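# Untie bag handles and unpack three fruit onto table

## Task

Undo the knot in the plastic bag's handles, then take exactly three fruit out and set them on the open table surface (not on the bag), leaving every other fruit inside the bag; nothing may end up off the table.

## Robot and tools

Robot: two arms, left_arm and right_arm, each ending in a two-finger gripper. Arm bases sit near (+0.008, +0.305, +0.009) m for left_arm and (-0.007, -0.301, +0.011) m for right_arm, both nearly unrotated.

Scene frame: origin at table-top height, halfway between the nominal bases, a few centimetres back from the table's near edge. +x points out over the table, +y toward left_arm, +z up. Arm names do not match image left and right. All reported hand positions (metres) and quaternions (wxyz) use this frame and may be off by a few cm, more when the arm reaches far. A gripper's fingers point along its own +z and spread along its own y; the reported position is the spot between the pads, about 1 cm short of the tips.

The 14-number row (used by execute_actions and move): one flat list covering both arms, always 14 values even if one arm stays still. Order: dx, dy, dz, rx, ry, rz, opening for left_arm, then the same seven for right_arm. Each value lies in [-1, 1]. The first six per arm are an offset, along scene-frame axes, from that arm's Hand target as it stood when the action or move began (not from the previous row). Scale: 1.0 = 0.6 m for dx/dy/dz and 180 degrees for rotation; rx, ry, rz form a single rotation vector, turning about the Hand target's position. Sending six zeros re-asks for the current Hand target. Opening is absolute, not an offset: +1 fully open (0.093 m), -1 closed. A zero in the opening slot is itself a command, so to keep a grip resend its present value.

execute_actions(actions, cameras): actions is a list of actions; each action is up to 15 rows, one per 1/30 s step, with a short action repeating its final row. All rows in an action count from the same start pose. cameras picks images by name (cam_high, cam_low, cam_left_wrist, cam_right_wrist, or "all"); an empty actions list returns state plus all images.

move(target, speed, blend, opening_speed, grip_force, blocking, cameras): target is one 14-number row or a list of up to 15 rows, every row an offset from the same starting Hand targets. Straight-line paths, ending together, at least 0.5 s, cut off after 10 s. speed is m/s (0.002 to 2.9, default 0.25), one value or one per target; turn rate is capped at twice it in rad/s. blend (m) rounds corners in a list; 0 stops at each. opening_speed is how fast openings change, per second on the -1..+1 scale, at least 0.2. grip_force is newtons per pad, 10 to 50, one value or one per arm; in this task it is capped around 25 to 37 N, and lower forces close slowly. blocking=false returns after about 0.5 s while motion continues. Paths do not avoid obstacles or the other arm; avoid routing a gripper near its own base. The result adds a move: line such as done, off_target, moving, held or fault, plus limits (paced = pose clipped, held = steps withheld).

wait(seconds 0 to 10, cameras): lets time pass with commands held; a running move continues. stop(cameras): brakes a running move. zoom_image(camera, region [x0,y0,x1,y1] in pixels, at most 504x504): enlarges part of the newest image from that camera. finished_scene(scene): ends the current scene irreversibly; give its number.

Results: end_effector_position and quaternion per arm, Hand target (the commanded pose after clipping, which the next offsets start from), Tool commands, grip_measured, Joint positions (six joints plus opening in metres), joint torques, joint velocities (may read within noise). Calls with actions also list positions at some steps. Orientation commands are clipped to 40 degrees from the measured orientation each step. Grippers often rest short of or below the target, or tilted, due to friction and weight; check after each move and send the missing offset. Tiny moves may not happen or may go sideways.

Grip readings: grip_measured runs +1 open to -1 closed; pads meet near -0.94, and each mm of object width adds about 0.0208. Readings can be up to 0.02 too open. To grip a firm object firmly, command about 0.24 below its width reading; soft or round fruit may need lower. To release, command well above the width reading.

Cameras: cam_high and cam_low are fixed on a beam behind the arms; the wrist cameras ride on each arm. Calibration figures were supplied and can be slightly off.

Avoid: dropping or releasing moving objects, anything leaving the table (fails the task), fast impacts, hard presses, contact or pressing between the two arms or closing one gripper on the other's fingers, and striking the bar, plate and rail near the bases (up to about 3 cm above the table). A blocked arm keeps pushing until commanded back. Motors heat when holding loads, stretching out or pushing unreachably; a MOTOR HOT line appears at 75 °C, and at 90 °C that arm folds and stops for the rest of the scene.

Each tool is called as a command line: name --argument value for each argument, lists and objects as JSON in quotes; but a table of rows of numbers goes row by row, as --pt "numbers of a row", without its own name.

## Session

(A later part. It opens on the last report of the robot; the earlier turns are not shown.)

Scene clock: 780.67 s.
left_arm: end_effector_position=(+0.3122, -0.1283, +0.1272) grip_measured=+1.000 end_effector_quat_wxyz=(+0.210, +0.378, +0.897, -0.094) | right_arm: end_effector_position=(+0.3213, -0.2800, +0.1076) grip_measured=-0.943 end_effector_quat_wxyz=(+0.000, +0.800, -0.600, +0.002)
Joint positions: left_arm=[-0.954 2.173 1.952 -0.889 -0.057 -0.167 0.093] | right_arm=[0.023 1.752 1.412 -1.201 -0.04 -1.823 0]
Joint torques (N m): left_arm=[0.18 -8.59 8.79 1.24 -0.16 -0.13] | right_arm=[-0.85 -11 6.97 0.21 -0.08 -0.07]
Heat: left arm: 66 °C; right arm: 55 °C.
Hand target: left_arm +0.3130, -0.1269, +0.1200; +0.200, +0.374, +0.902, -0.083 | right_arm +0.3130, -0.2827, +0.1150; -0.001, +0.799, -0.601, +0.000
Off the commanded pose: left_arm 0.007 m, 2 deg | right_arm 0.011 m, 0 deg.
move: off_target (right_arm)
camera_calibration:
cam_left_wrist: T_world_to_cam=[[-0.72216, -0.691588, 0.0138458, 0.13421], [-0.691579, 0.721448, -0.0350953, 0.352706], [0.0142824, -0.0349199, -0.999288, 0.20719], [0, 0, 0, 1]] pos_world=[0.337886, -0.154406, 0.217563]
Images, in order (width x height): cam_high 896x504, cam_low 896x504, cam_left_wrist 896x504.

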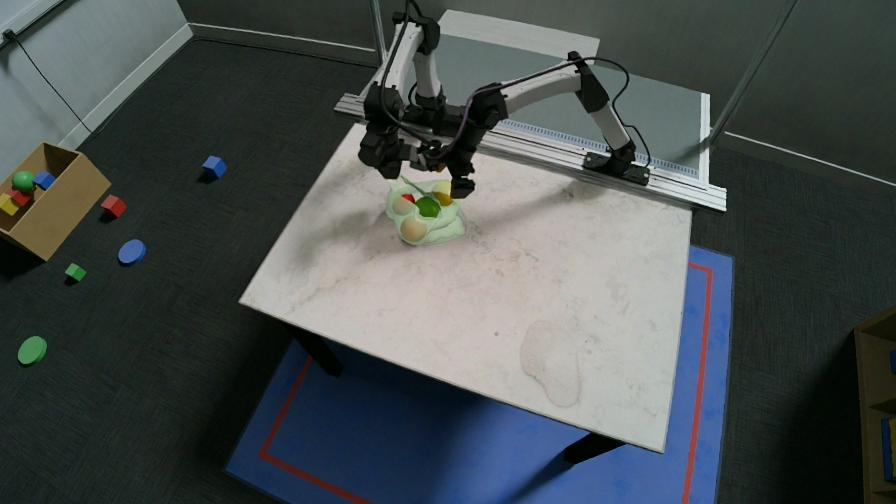

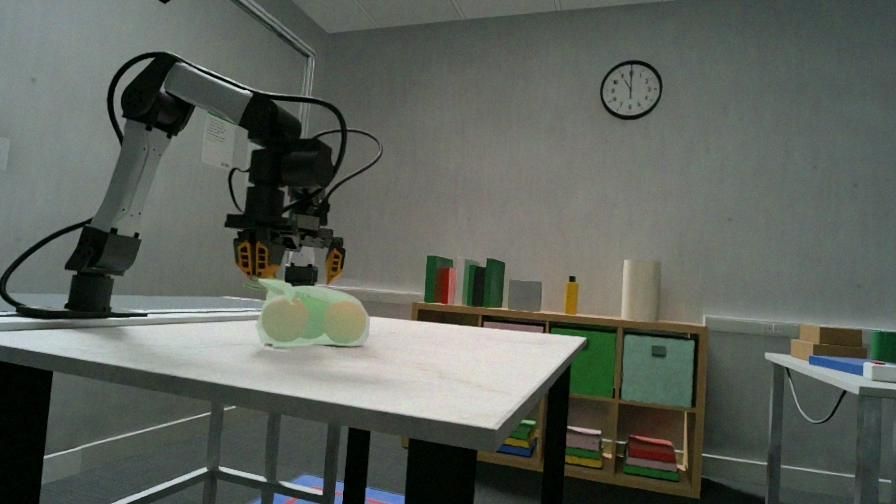

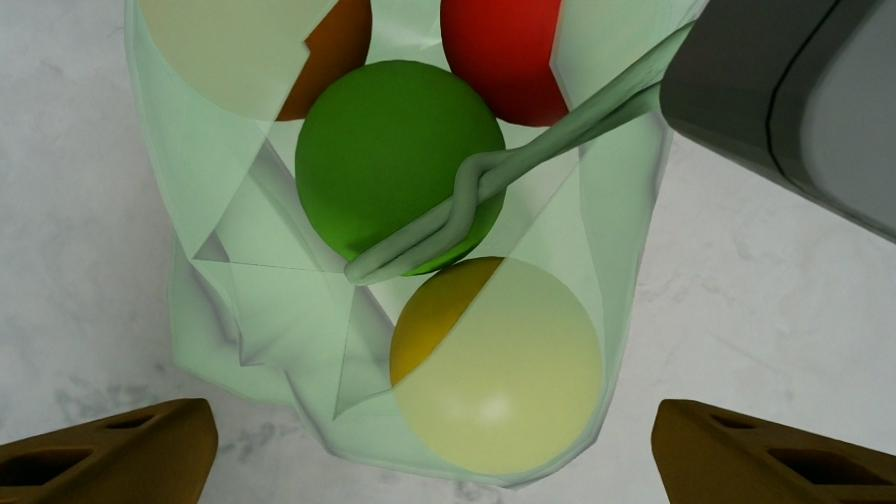

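move --target '[-0.075,0.023,-0.045,-0.051,-0.051,0,1,0,0,0,0,0,0,-1]' --speed 0.1 --cameras '["cam_left_wrist","cam_low"]'

Scene clock: 800.83 s.
left_arm: end_effector_position=(+0.2689, -0.1161, +0.0848) grip_measured=+1.000 end_effector_quat_wxyz=(+0.293, +0.369, +0.874, -0.122) | right_arm: end_effector_position=(+0.3186, -0.2819, +0.1065) grip_measured=-0.943 end_effector_quat_wxyz=(+0.006, +0.800, -0.599, +0.000)
Joint positions: left_arm=[-1.046 1.946 1.35 -0.344 -0.152 -0.222 0.093] | right_arm=[0.021 1.751 1.407 -1.206 -0.033 -1.827 0]
Joint torques (N m): left_arm=[0.08 -11.1 5.68 1.81 -0.19 -0.12] | right_arm=[-0.75 -11.02 7.46 0.23 -0.15 -0.04]
Heat: left arm: 64 °C; right arm: 54 °C.
Hand target: left_arm +0.2680, -0.1132, +0.0929; +0.301, +0.362, +0.873, -0.124 | right_arm +0.3131, -0.2828, +0.1150; -0.001, +0.799, -0.601, +0.001
Off the commanded pose: left_arm 0.009 m, 1 deg | right_arm 0.010 m, 1 deg.
move: done
camera_calibration:
cam_left_wrist: T_world_to_cam=[[-0.721385, -0.692534, -0.00100997, 0.112912], [-0.676141, 0.704624, -0.215263, 0.321622], [0.149789, -0.154605, -0.976556, 0.113607], [0, 0, 0, 1]] pos_world=[0.281897, -0.130863, 0.180291]
Images, in order (width x height): cam_low 896x504, cam_left_wrist 896x504.

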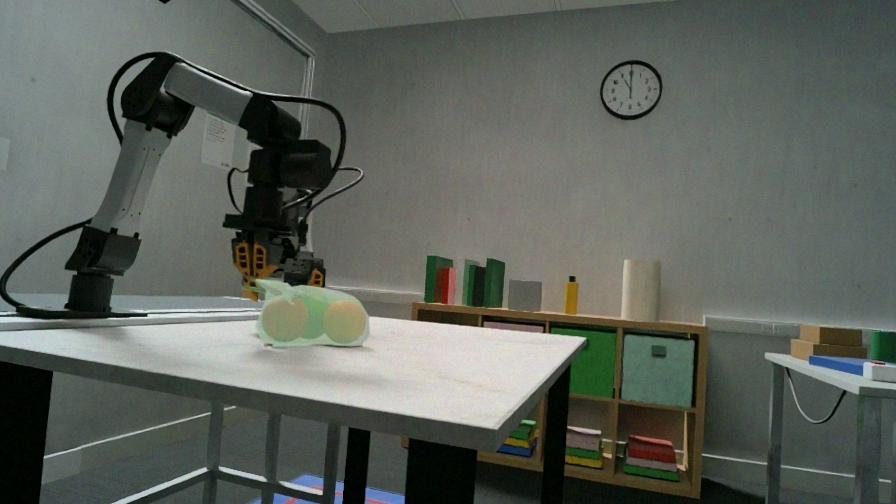

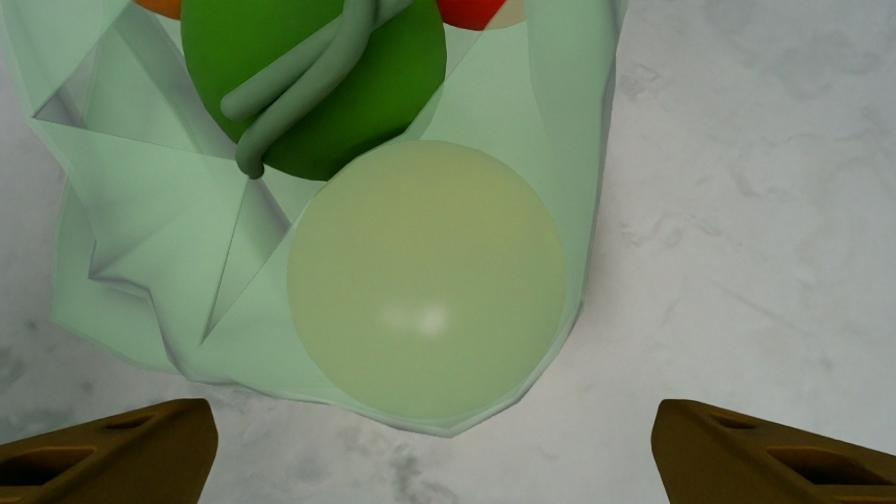

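move --target '[0.05,-0.0467,-0.0467,0,0,0,1,0,0,0,0,0,0,-1]' --speed 0.06 --cameras '["cam_left_wrist","cam_low"]'

Scene clock: 833.67 s.
left_arm: end_effector_position=(+0.2923, -0.1351, +0.0641) grip_measured=+1.000 end_effector_quat_wxyz=(+0.296, +0.360, +0.876, -0.121) | right_arm: end_effector_position=(+0.3186, -0.2824, +0.1065) grip_measured=-0.943 end_effector_quat_wxyz=(+0.006, +0.800, -0.600, +0.000)
Joint positions: left_arm=[-1.025 2.073 1.446 -0.308 -0.152 -0.219 0.093] | right_arm=[0.019 1.751 1.407 -1.206 -0.033 -1.827 0]
Joint torques (N m): left_arm=[0.81 -8.28 8.99 1.85 -0.03 0.11] | right_arm=[-0.62 -10.99 7.51 0.24 -0.17 -0.03]
Heat: left arm: 60 °C; right arm: 54 °C.
Hand target: left_arm +0.2980, -0.1412, +0.0649; +0.301, +0.362, +0.873, -0.124 | right_arm +0.3131, -0.2828, +0.1150; -0.001, +0.799, -0.601, +0.001
Off the commanded pose: left_arm 0.008 m, 1 deg | right_arm 0.010 m, 1 deg.
move: done
camera_calibration:
cam_left_wrist: T_world_to_cam=[[-0.708289, -0.705922, -0.00112911, 0.110897], [-0.688306, 0.690968, -0.220902, 0.348392], [0.15672, -0.155685, -0.975295, 0.0846939], [0, 0, 0, 1]] pos_world=[0.305074, -0.149257, 0.159687]
Images, in order (width x height): cam_low 896x504, cam_left_wrist 896x504.

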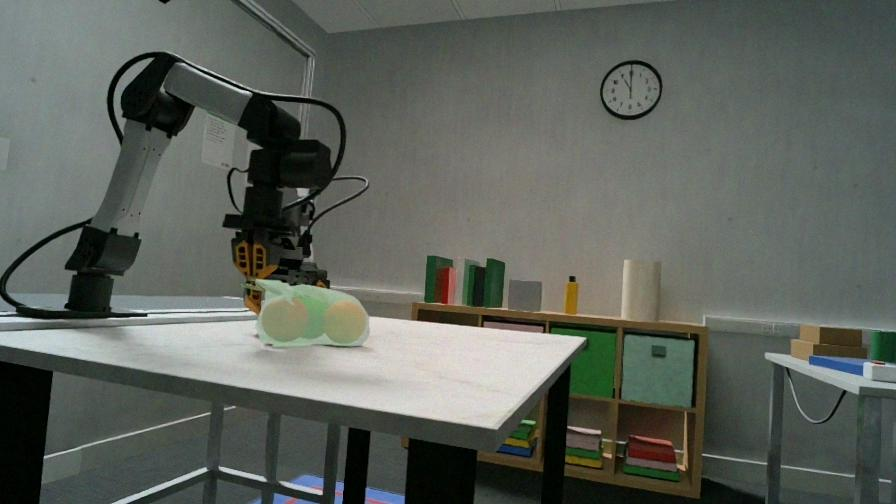

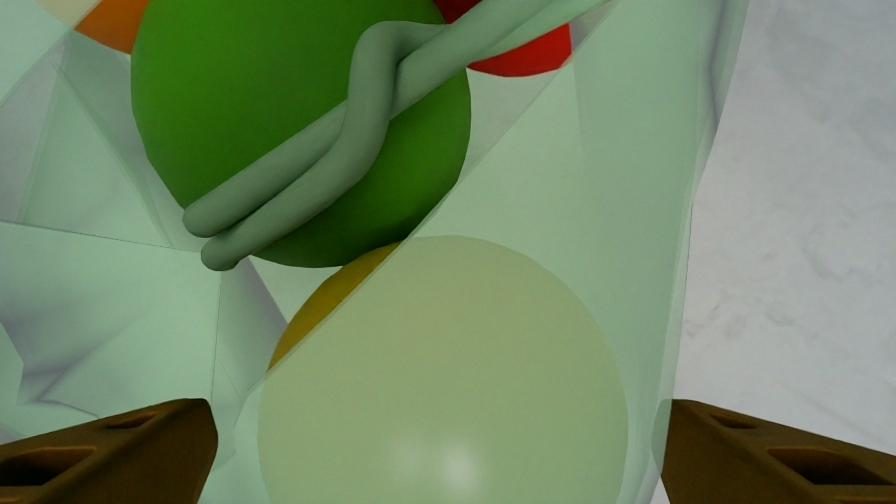

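move --pt "0.008 -0.008 -0.0167 0 0 0 1 0 0 0 0 0 0 -1" --pt "0.008 -0.008 -0.0167 0 0 0 0.2 0 0 0 0 0 0 -1" --speed 0.06 --grip_force '[18,50]' --cameras '["cam_left_wrist","cam_right_wrist"]'

Scene clock: 858.50 s.
left_arm: end_effector_position=(+0.2974, -0.1414, +0.0568) grip_measured=+0.504 end_effector_quat_wxyz=(+0.300, +0.360, +0.875, -0.122) | right_arm: end_effector_position=(+0.3186, -0.2817, +0.1065) grip_measured=-0.943 end_effector_quat_wxyz=(+0.004, +0.800, -0.600, -0.001)
Joint positions: left_arm=[-1.023 2.109 1.467 -0.285 -0.152 -0.215 0.069] | right_arm=[0.019 1.751 1.407 -1.206 -0.037 -1.827 0]
Joint torques (N m): left_arm=[0.85 -8.35 8.75 1.84 -0.01 0.07] | right_arm=[-0.72 -10.96 7.51 0.25 -0.11 -0.05]
Heat: left arm: 59 °C; right arm: 54 °C.
Hand target: left_arm +0.3027, -0.1460, +0.0549; +0.301, +0.362, +0.873, -0.124 | right_arm +0.3131, -0.2828, +0.1150; -0.001, +0.799, -0.601, +0.000
Off the commanded pose: left_arm 0.007 m, 0 deg | right_arm 0.010 m, 1 deg.
grip_force (N): 18, 50
move: done
camera_calibration:
cam_left_wrist: T_world_to_cam=[[-0.709047, -0.705159, -0.0018138, 0.110509], [-0.686349, 0.69072, -0.227666, 0.35448], [0.161793, -0.160181, -0.973738, 0.0735097], [0, 0, 0, 1]] pos_world=[0.30976, -0.155145, 0.152483]
cam_right_wrist: T_world_to_cam=[[0.957331, 0.288866, -0.00857488, -0.222851], [0.266742, -0.871814, 0.410839, -0.334577], [0.111202, -0.395597, -0.911667, 0.0361736], [0, 0, 0, 1]] pos_world=[0.298565, -0.213005, 0.168525]
Images, in order (width x height): cam_left_wrist 896x504, cam_right_wrist 896x504.

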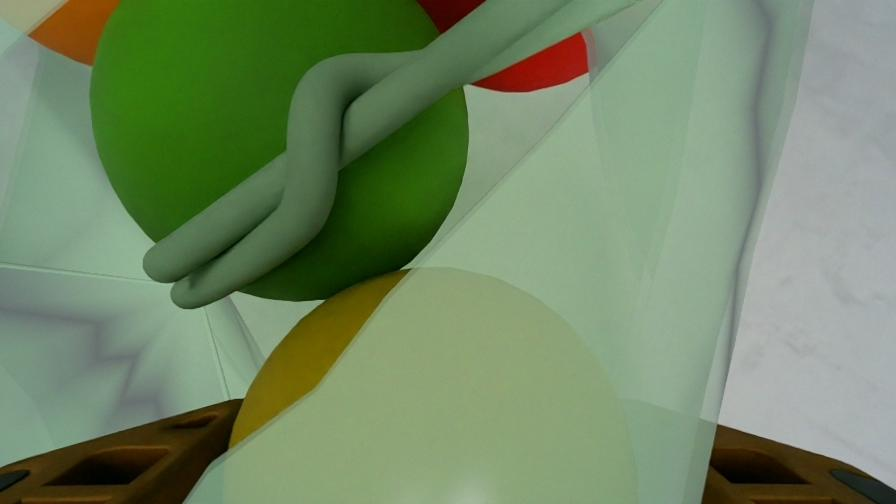

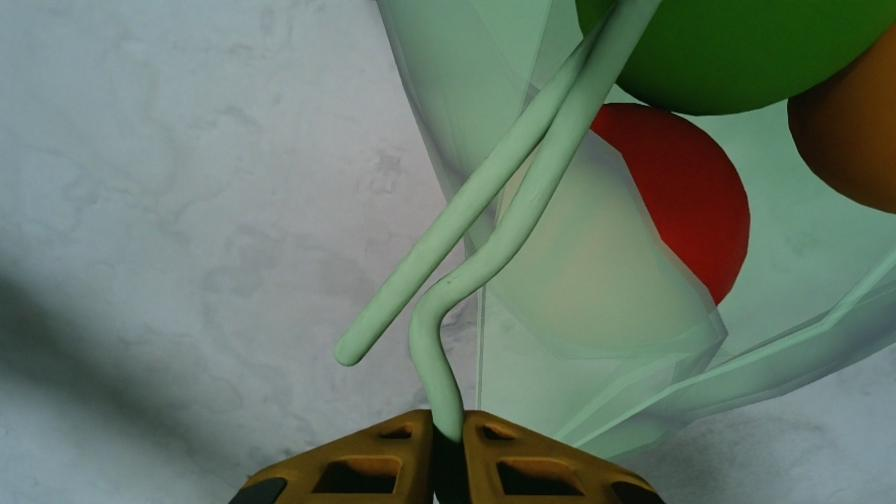

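move --target '[0,0,0,0,0,0,0.2,-0.01,-0.07,0.03,0,0,0,-1]' --speed 0.04 --cameras '["cam_left_wrist","cam_right_wrist"]'

Scene clock: 866.77 s.
left_arm: end_effector_position=(+0.2993, -0.1482, +0.0626) grip_measured=+0.486 end_effector_quat_wxyz=(+0.309, +0.359, +0.870, -0.135) | right_arm: end_effector_position=(+0.3023, -0.3156, +0.1144) grip_measured=-0.943 end_effector_quat_wxyz=(+0.004, +0.801, -0.598, -0.027)
Joint positions: left_arm=[-1.023 2.109 1.472 -0.258 -0.142 -0.214 0.069] | right_arm=[-0.107 1.732 1.407 -1.275 -0.067 -1.961 0]
Joint torques (N m): left_arm=[0.91 -8.4 8.35 1.65 -0.1 0.06] | right_arm=[-1.59 -11.02 11.4 0.12 0.13 -0.09]
Heat: left arm: 58 °C; right arm: 54 °C.
Hand target: left_arm +0.3027, -0.1460, +0.0548; +0.301, +0.362, +0.873, -0.124 | right_arm +0.3071, -0.3247, +0.1331; -0.001, +0.799, -0.601, +0.001
Off the commanded pose: left_arm 0.009 m, 2 deg | right_arm 0.021 m, 3 deg.
grip_force (N): 18, 50
move: off_target (right_arm)
camera_calibration:
cam_left_wrist: T_world_to_cam=[[-0.714178, -0.699832, 0.0135929, 0.108382], [-0.679042, 0.687989, -0.256074, 0.361017], [0.169857, -0.192113, -0.966562, 0.0701281], [0, 0, 0, 1]] pos_world=[0.310638, -0.159054, 0.158757]
cam_right_wrist: T_world_to_cam=[[0.954963, 0.294174, -0.0388155, -0.191535], [0.287095, -0.88298, 0.371379, -0.36812], [0.0749765, -0.365797, -0.92767, 0.0538799], [0, 0, 0, 1]] pos_world=[0.284555, -0.248989, 0.17926]
Images, in order (width x height): cam_left_wrist 896x504, cam_right_wrist 896x504.

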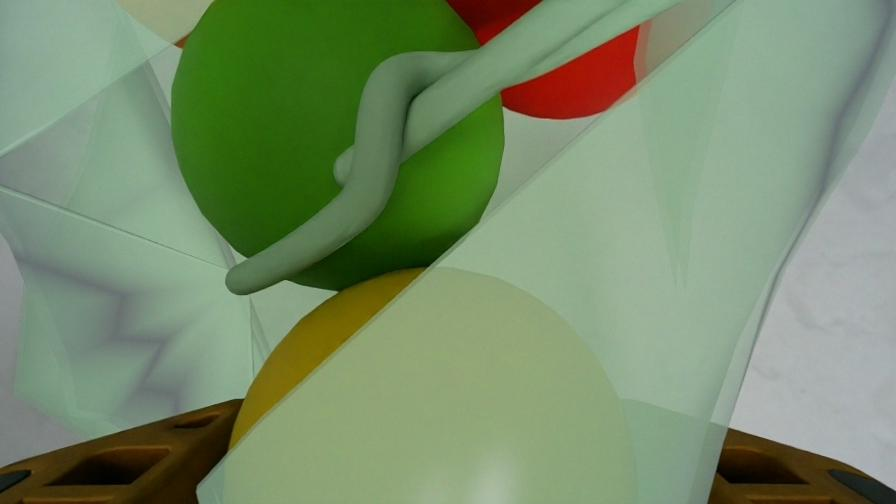

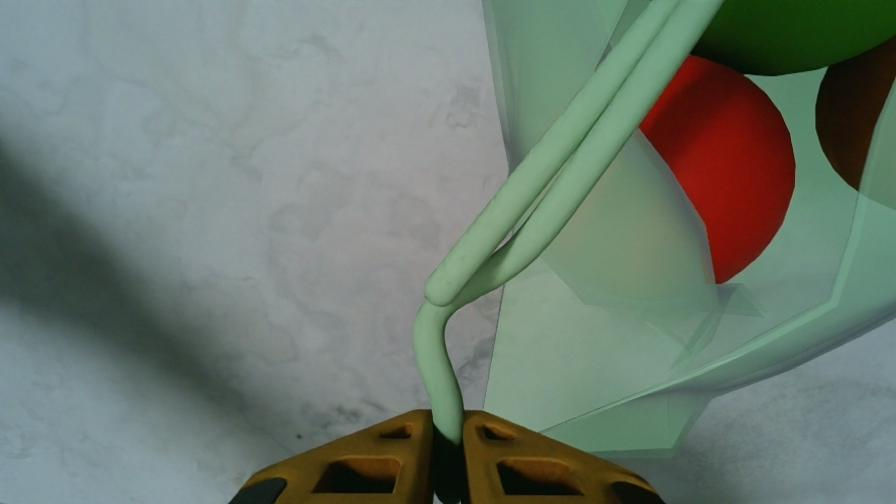

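move --target '[0,0,0,0,0,0,0.2,-0.015,-0.05,0.02,0,0,0,-1]' --speed 0.04 --cameras '["cam_left_wrist","cam_right_wrist"]'

Scene clock: 875.20 s.
left_arm: end_effector_position=(+0.3006, -0.1552, +0.0684) grip_measured=+0.486 end_effector_quat_wxyz=(+0.317, +0.360, +0.865, -0.149) | right_arm: end_effector_position=(+0.2939, -0.3390, +0.1270) grip_measured=-0.943 end_effector_quat_wxyz=(-0.008, +0.802, -0.596, -0.037)
Joint positions: left_arm=[-1.023 2.109 1.477 -0.231 -0.128 -0.211 0.069] | right_arm=[-0.204 1.717 1.432 -1.328 -0.094 -2.062 0]
Joint torques (N m): left_arm=[0.88 -8.53 7.92 1.46 -0.24 0.04] | right_arm=[-1.87 -10.63 11.45 0.17 0.39 -0.1]
Heat: left arm: 57 °C; right arm: 55 °C.
Hand target: left_arm +0.3028, -0.1460, +0.0549; +0.301, +0.362, +0.873, -0.124 | right_arm +0.2981, -0.3548, +0.1451; -0.001, +0.799, -0.601, +0.001
Off the commanded pose: left_arm 0.016 m, 4 deg | right_arm 0.024 m, 4 deg.
grip_force (N): 18, 50
move: off_target (left_arm, right_arm)
camera_calibration:
cam_left_wrist: T_world_to_cam=[[-0.722292, -0.690936, 0.0300203, 0.107034], [-0.669106, 0.687175, -0.282999, 0.366837], [0.174905, -0.224495, -0.95865, 0.0671024], [0, 0, 0, 1]] pos_world=[0.311026, -0.163064, 0.164929]
cam_right_wrist: T_world_to_cam=[[0.954228, 0.297562, -0.0301044, -0.175911], [0.289402, -0.893259, 0.343998, -0.391776], [0.0754697, -0.336965, -0.938488, 0.0686701], [0, 0, 0, 1]] pos_world=[0.276058, -0.274474, 0.193921]
Images, in order (width x height): cam_left_wrist 896x504, cam_right_wrist 896x504.

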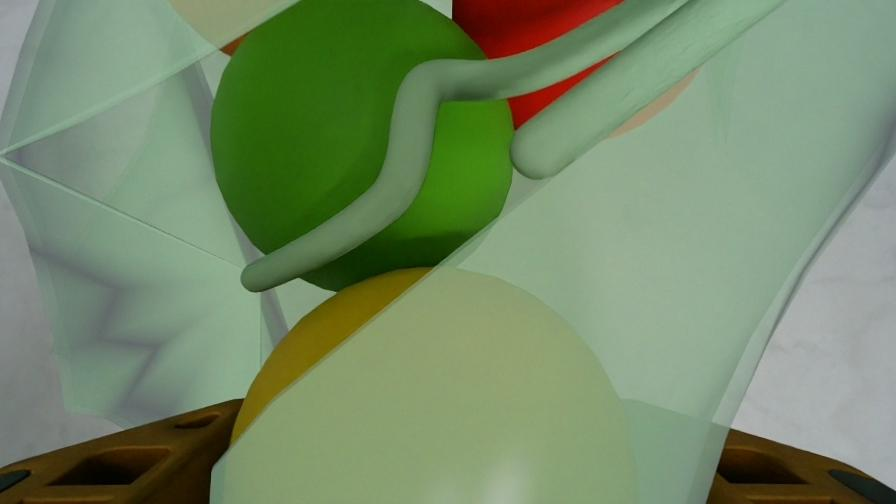

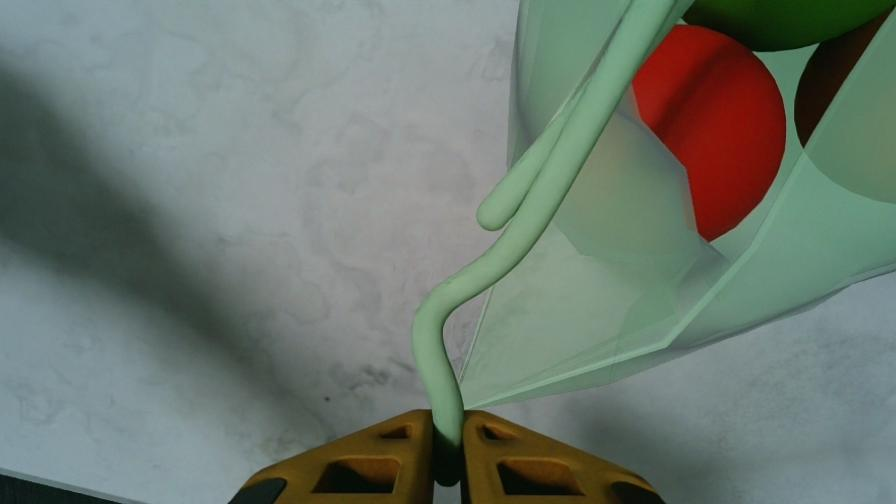

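move --target '[0,0,0,0,0,0,0.2,0.0,0.04,0.06,0,0,0,-1]' --speed 0.06 --cameras '["cam_left_wrist","cam_right_wrist","cam_high","cam_low"]'

zoom_image --camera "cam_high" --region '[360, 150, 500, 260]'

Scene clock: 892.83 s.
left_arm: end_effector_position=(+0.3006, -0.1553, +0.0685) grip_measured=+0.486 end_effector_quat_wxyz=(+0.317, +0.360, +0.865, -0.149) | right_arm: end_effector_position=(+0.2971, -0.3222, +0.1638) grip_measured=-0.943 end_effector_quat_wxyz=(-0.010, +0.801, -0.597, -0.031)
Joint positions: left_arm=[-1.023 2.109 1.477 -0.231 -0.128 -0.211 0.069] | right_arm=[-0.153 1.708 1.572 -1.461 -0.094 -2.008 0]
Joint torques (N m): left_arm=[0.79 -8.44 7.92 1.45 -0.23 0.05] | right_arm=[-0.44 -10.24 11.52 0.15 0.35 0.07]
Heat: left arm: 56 °C; right arm: 58 °C.
Hand target: left_arm +0.3028, -0.1460, +0.0549; +0.301, +0.362, +0.873, -0.124 | right_arm +0.2980, -0.3308, +0.1810; -0.001, +0.799, -0.601, +0.000
Off the commanded pose: left_arm 0.017 m, 4 deg | right_arm 0.019 m, 4 deg.
grip_force (N): 18, 50
move: off_target (left_arm, right_arm)
camera_calibration:
cam_left_wrist: T_world_to_cam=[[-0.722482, -0.690719, 0.0304445, 0.106987], [-0.668875, 0.68713, -0.283651, 0.366961], [0.175004, -0.225296, -0.958444, 0.0669802], [0, 0, 0, 1]] pos_world=[0.311026, -0.163161, 0.165028]
cam_right_wrist: T_world_to_cam=[[0.955292, 0.294923, -0.020913, -0.185573], [0.283308, -0.892846, 0.35009, -0.389409], [0.0845777, -0.340363, -0.936483, 0.104523], [0, 0, 0, 1]] pos_world=[0.278759, -0.257377, 0.230331]

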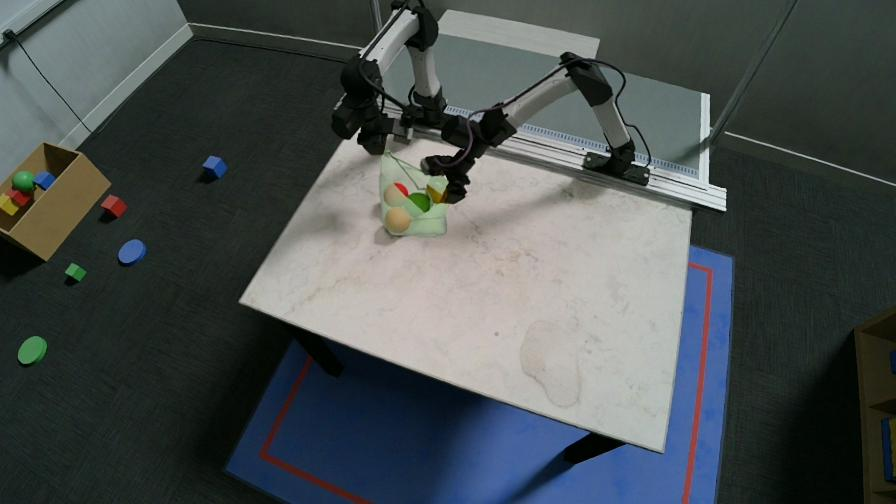

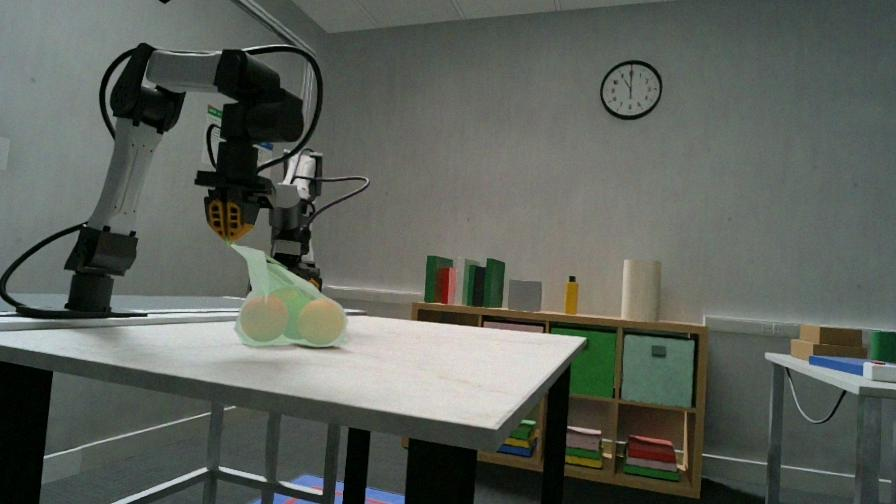

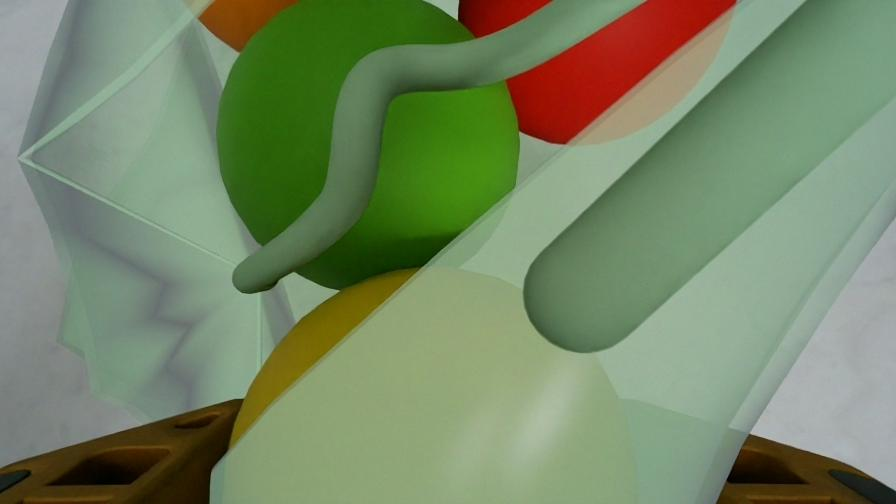

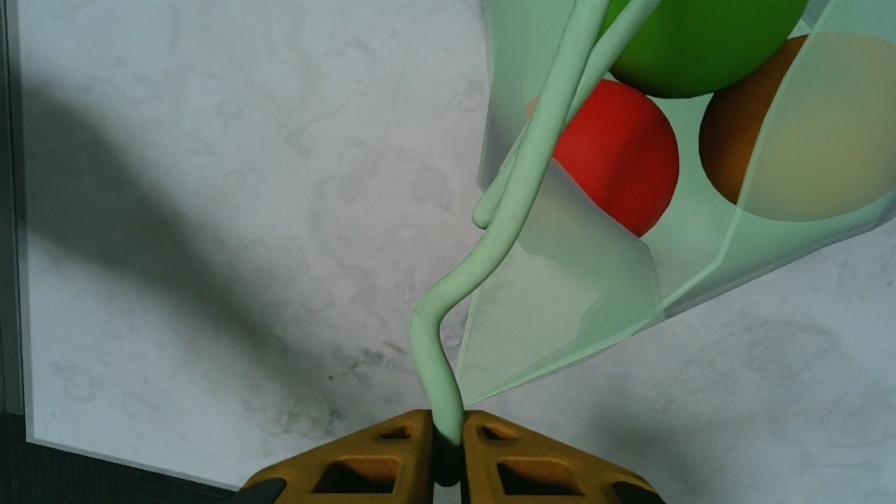

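Scaled by 3.600 from the camera's 896x504 image, which has a finer 1280x720 frame.

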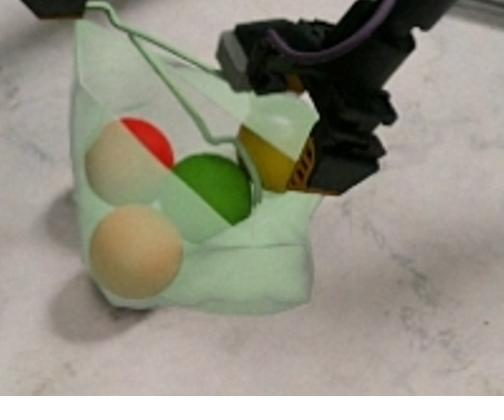

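move --pt "0.0 0.0 0.0 0 0 0 1 0 0 0 0 0 0 -1" --pt "-0.07 0.07 0.12 0 0 0 1 0 0 0 0 0 0 -1" --pt "0.03 0.09 0.22 0 0 -0.1 1 0 0 0 0 0 0 -1" --speed 0.12 --grip_force '[50,50]' --cameras '["cam_left_wrist","cam_right_wrist","cam_high"]'

zoom_image --camera "cam_high" --region '[360, 150, 500, 260]'

Scene clock: 936.13 s.
left_arm: end_effector_position=(+0.3199, -0.0908, +0.1897) grip_measured=+1.000 end_effector_quat_wxyz=(+0.287, +0.489, +0.806, -0.170) | right_arm: end_effector_position=(+0.2963, -0.3276, +0.1637) grip_measured=-0.943 end_effector_quat_wxyz=(+0.004, +0.801, -0.598, -0.024)
Joint positions: left_arm=[-0.827 1.887 1.668 -0.682 0.156 0.185 0.093] | right_arm=[-0.153 1.708 1.572 -1.461 -0.062 -2.007 0]
Joint torques (N m): left_arm=[0.58 -7.31 9.33 1.57 0.17 0.08] | right_arm=[-0.43 -10.1 11.43 0.13 0.08 0.08]
Heat: left arm: 56 °C; right arm: 60 °C.
Hand target: left_arm +0.3208, -0.0920, +0.1869; +0.278, +0.494, +0.806, -0.170 | right_arm +0.2981, -0.3308, +0.1810; -0.001, +0.799, -0.601, +0.000
Off the commanded pose: left_arm 0.003 m, 1 deg | right_arm 0.018 m, 3 deg.
move: off_target (right_arm)
camera_calibration:
cam_left_wrist: T_world_to_cam=[[-0.889676, -0.456563, -0.00513577, 0.2434], [-0.441035, 0.86222, -0.24913, 0.306317], [0.118172, -0.21938, -0.968456, 0.214986], [0, 0, 0, 1]] pos_world=[0.326238, -0.105822, 0.285767]
cam_right_wrist: T_world_to_cam=[[0.954938, 0.294754, -0.0348322, -0.180836], [0.285715, -0.881124, 0.376811, -0.395151], [0.0803752, -0.369783, -0.925635, 0.0924451], [0, 0, 0, 1]] pos_world=[0.278158, -0.260691, 0.228169]
Images, in order (width x height): cam_high 896x504, cam_left_wrist 896x504, cam_right_wrist 896x504.

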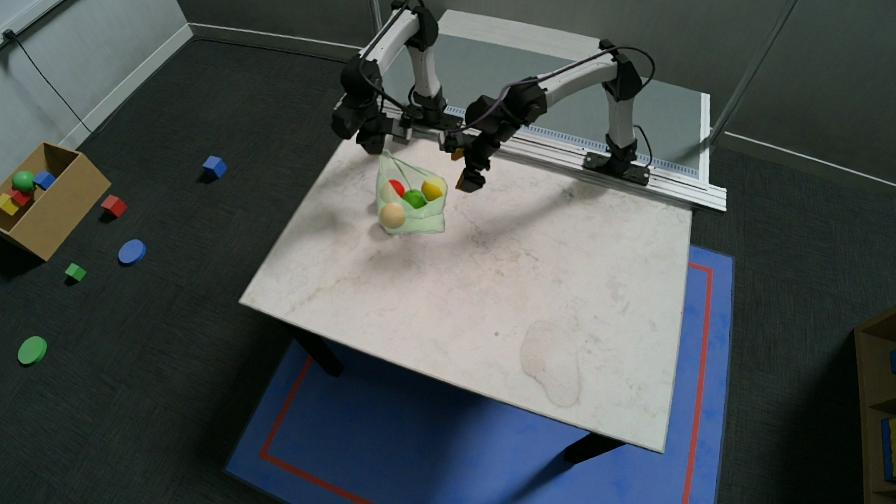

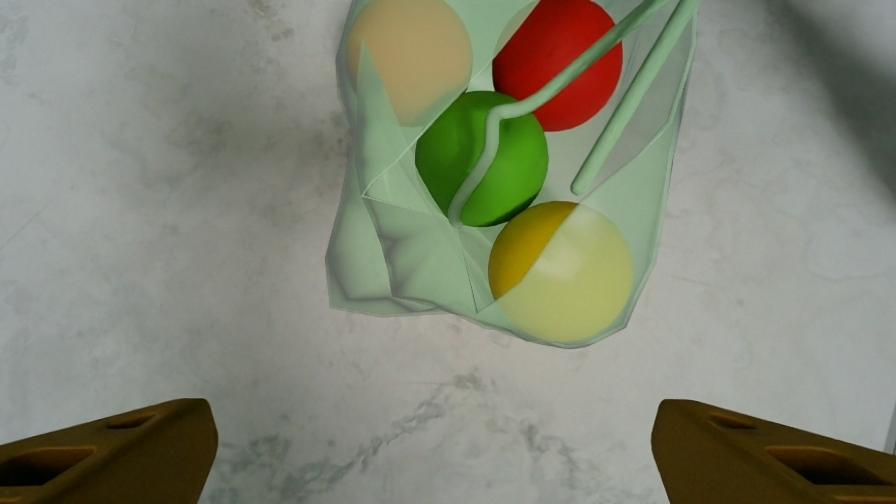

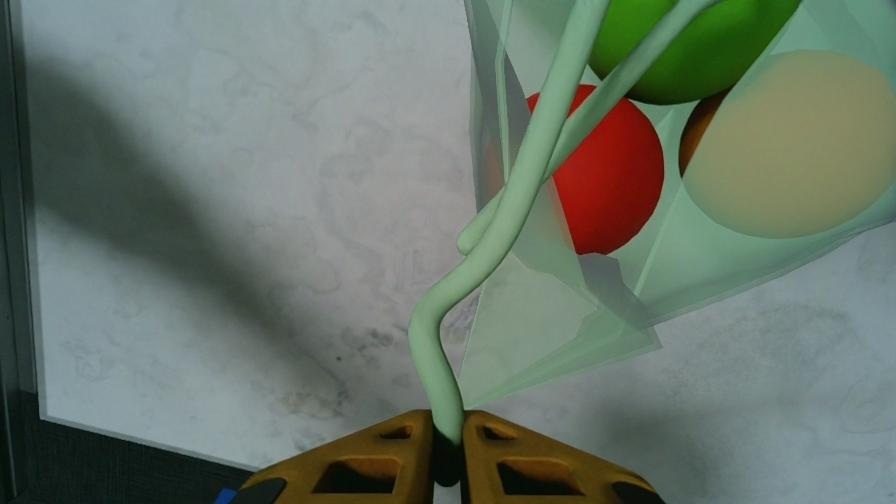

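Scaled by 3.600 from the camera's 896x504 image, which has a finer 1280x720 frame.

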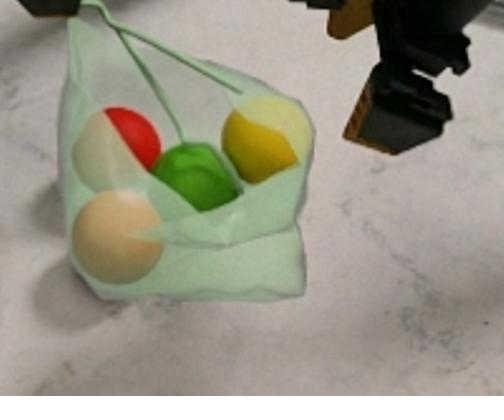

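move --target '[0.028,-0.111,-0.07,0,0,0,-0.3,0,0,0,0,0,0,-1]' --speed 0.12 --cameras '["cam_left_wrist"]'

Scene clock: 955.83 s.
left_arm: end_effector_position=(+0.3335, -0.1558, +0.1472) grip_measured=-0.298 end_effector_quat_wxyz=(+0.277, +0.500, +0.802, -0.174) | right_arm: end_effector_position=(+0.2963, -0.3276, +0.1637) grip_measured=-0.943 end_effector_quat_wxyz=(+0.004, +0.801, -0.598, -0.024)
Joint positions: left_arm=[-0.892 2.149 1.889 -0.653 0.137 0.151 0.031] | right_arm=[-0.153 1.708 1.572 -1.461 -0.062 -2.007 0]
Joint torques (N m): left_arm=[0.14 -9.07 9.14 1.78 -0.05 -0.11] | right_arm=[-0.47 -10.22 11.47 0.13 0.07 0.08]
Heat: left arm: 56 °C; right arm: 61 °C.
Hand target: left_arm +0.3376, -0.1586, +0.1450; +0.278, +0.494, +0.806, -0.170 | right_arm +0.2981, -0.3308, +0.1810; -0.001, +0.799, -0.601, +0.000
Off the commanded pose: left_arm 0.005 m, 1 deg | right_arm 0.018 m, 3 deg.
move: off_target (right_arm)
camera_calibration:
cam_left_wrist: T_world_to_cam=[[-0.901397, -0.432968, 0.00474146, 0.231643], [-0.421843, 0.875661, -0.235087, 0.351361], [0.0976334, -0.213907, -0.971963, 0.166131], [0, 0, 0, 1]] pos_world=[0.340801, -0.171842, 0.242976]
Images, in order (width x height): cam_left_wrist 896x504.

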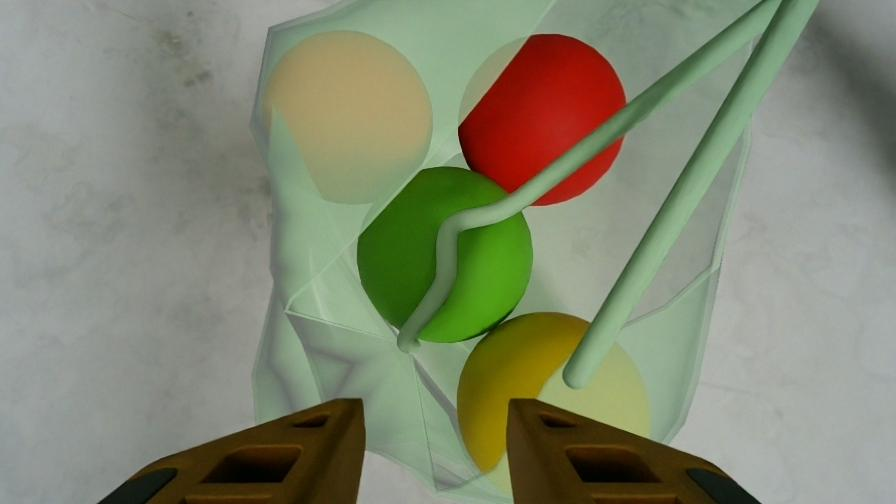

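move --pt "0 0 0 0 0 0 -0.3 -0.09 0.0 0.0 0 0 0 -1" --pt "0 0 0 0 0 0 -0.3 -0.105 -0.005 -0.2 0 0 0 -1" --speed 0.1 --blend '[0.02,0]' --cameras '["cam_left_wrist","cam_right_wrist","cam_high"]'

zoom_image --camera "cam_high" --region '[360, 150, 500, 260]'

Scene clock: 983.20 s.
left_arm: end_effector_position=(+0.3335, -0.1557, +0.1472) grip_measured=-0.298 end_effector_quat_wxyz=(+0.277, +0.499, +0.802, -0.174) | right_arm: end_effector_position=(+0.2372, -0.3299, +0.0658) grip_measured=-0.943 end_effector_quat_wxyz=(-0.008, +0.800, -0.600, +0.000)
Joint positions: left_arm=[-0.892 2.149 1.889 -0.653 0.137 0.15 0.031] | right_arm=[-0.178 1.484 0.944 -1.005 -0.061 -2.023 0]
Joint torques (N m): left_arm=[0.18 -9.09 9.2 1.77 -0.03 -0.13] | right_arm=[-0.62 -4.6 6.37 0.62 0.05 -0.09]
Heat: left arm: 57 °C; right arm: 61 °C.
Hand target: left_arm +0.3376, -0.1586, +0.1450; +0.278, +0.494, +0.806, -0.170 | right_arm +0.2351, -0.3338, +0.0610; -0.001, +0.799, -0.601, +0.001
Off the commanded pose: left_arm 0.005 m, 1 deg | right_arm 0.007 m, 1 deg.
move: done
camera_calibration:
cam_left_wrist: T_world_to_cam=[[-0.901145, -0.433494, 0.00460077, 0.23159], [-0.422334, 0.87545, -0.234991, 0.351511], [0.0978395, -0.213704, -0.971987, 0.166092], [0, 0, 0, 1]] pos_world=[0.3409, -0.171843, 0.242976]
cam_right_wrist: T_world_to_cam=[[0.957467, 0.288289, 0.0121268, -0.132919], [0.259669, -0.879215, 0.39944, -0.338162], [0.125816, -0.379301, -0.916679, -0.00870152], [0, 0, 0, 1]] pos_world=[0.216171, -0.262298, 0.128711]
Images, in order (width x height): cam_high 896x504, cam_left_wrist 896x504, cam_right_wrist 896x504.

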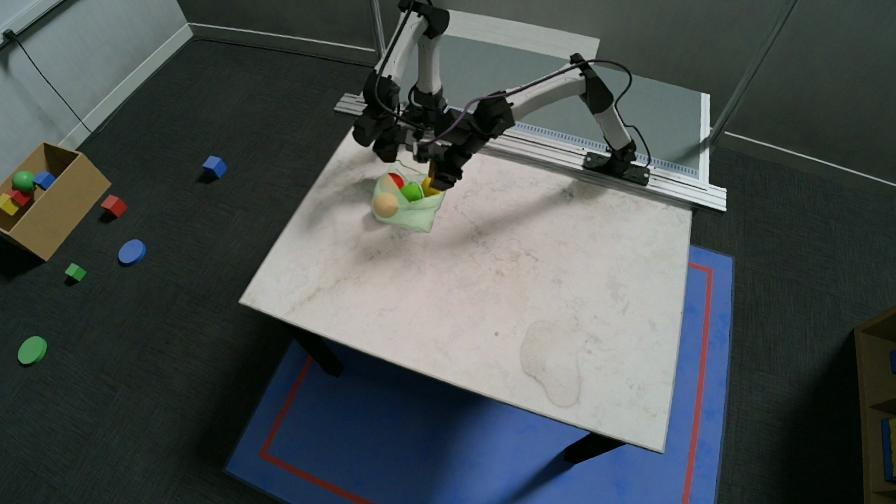

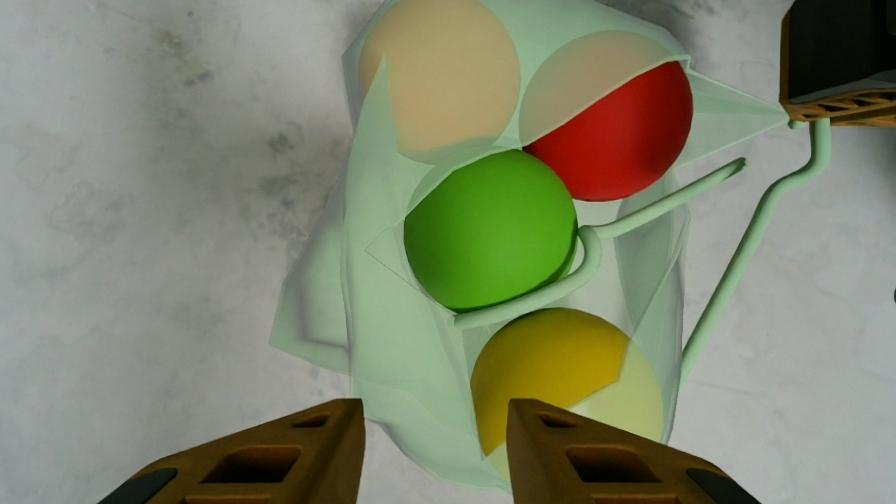

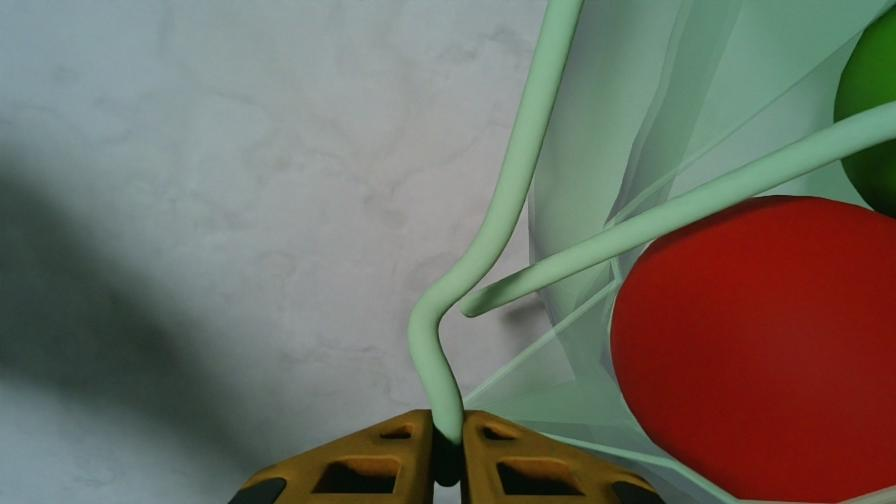

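Scaled by 3.600 from the camera's 896x504 image, which has a finer 1280x720 frame.

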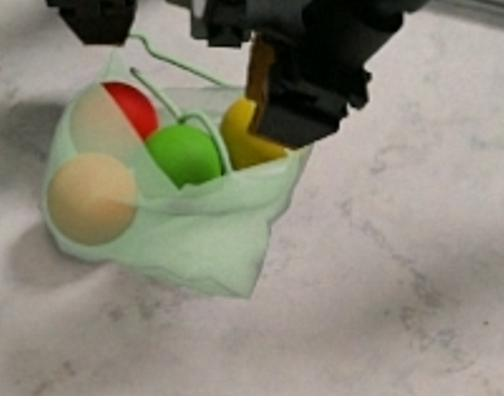

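zoom_image --camera "cam_left_wrist" --region '[320, 20, 720, 470]'

Scaled by 1.120 from the camera's 896x504 image, which has a finer 1280x720 frame.

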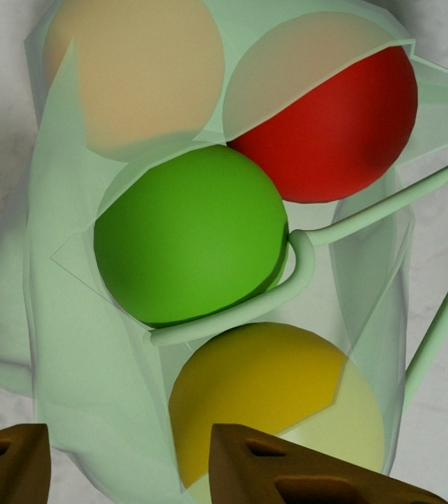

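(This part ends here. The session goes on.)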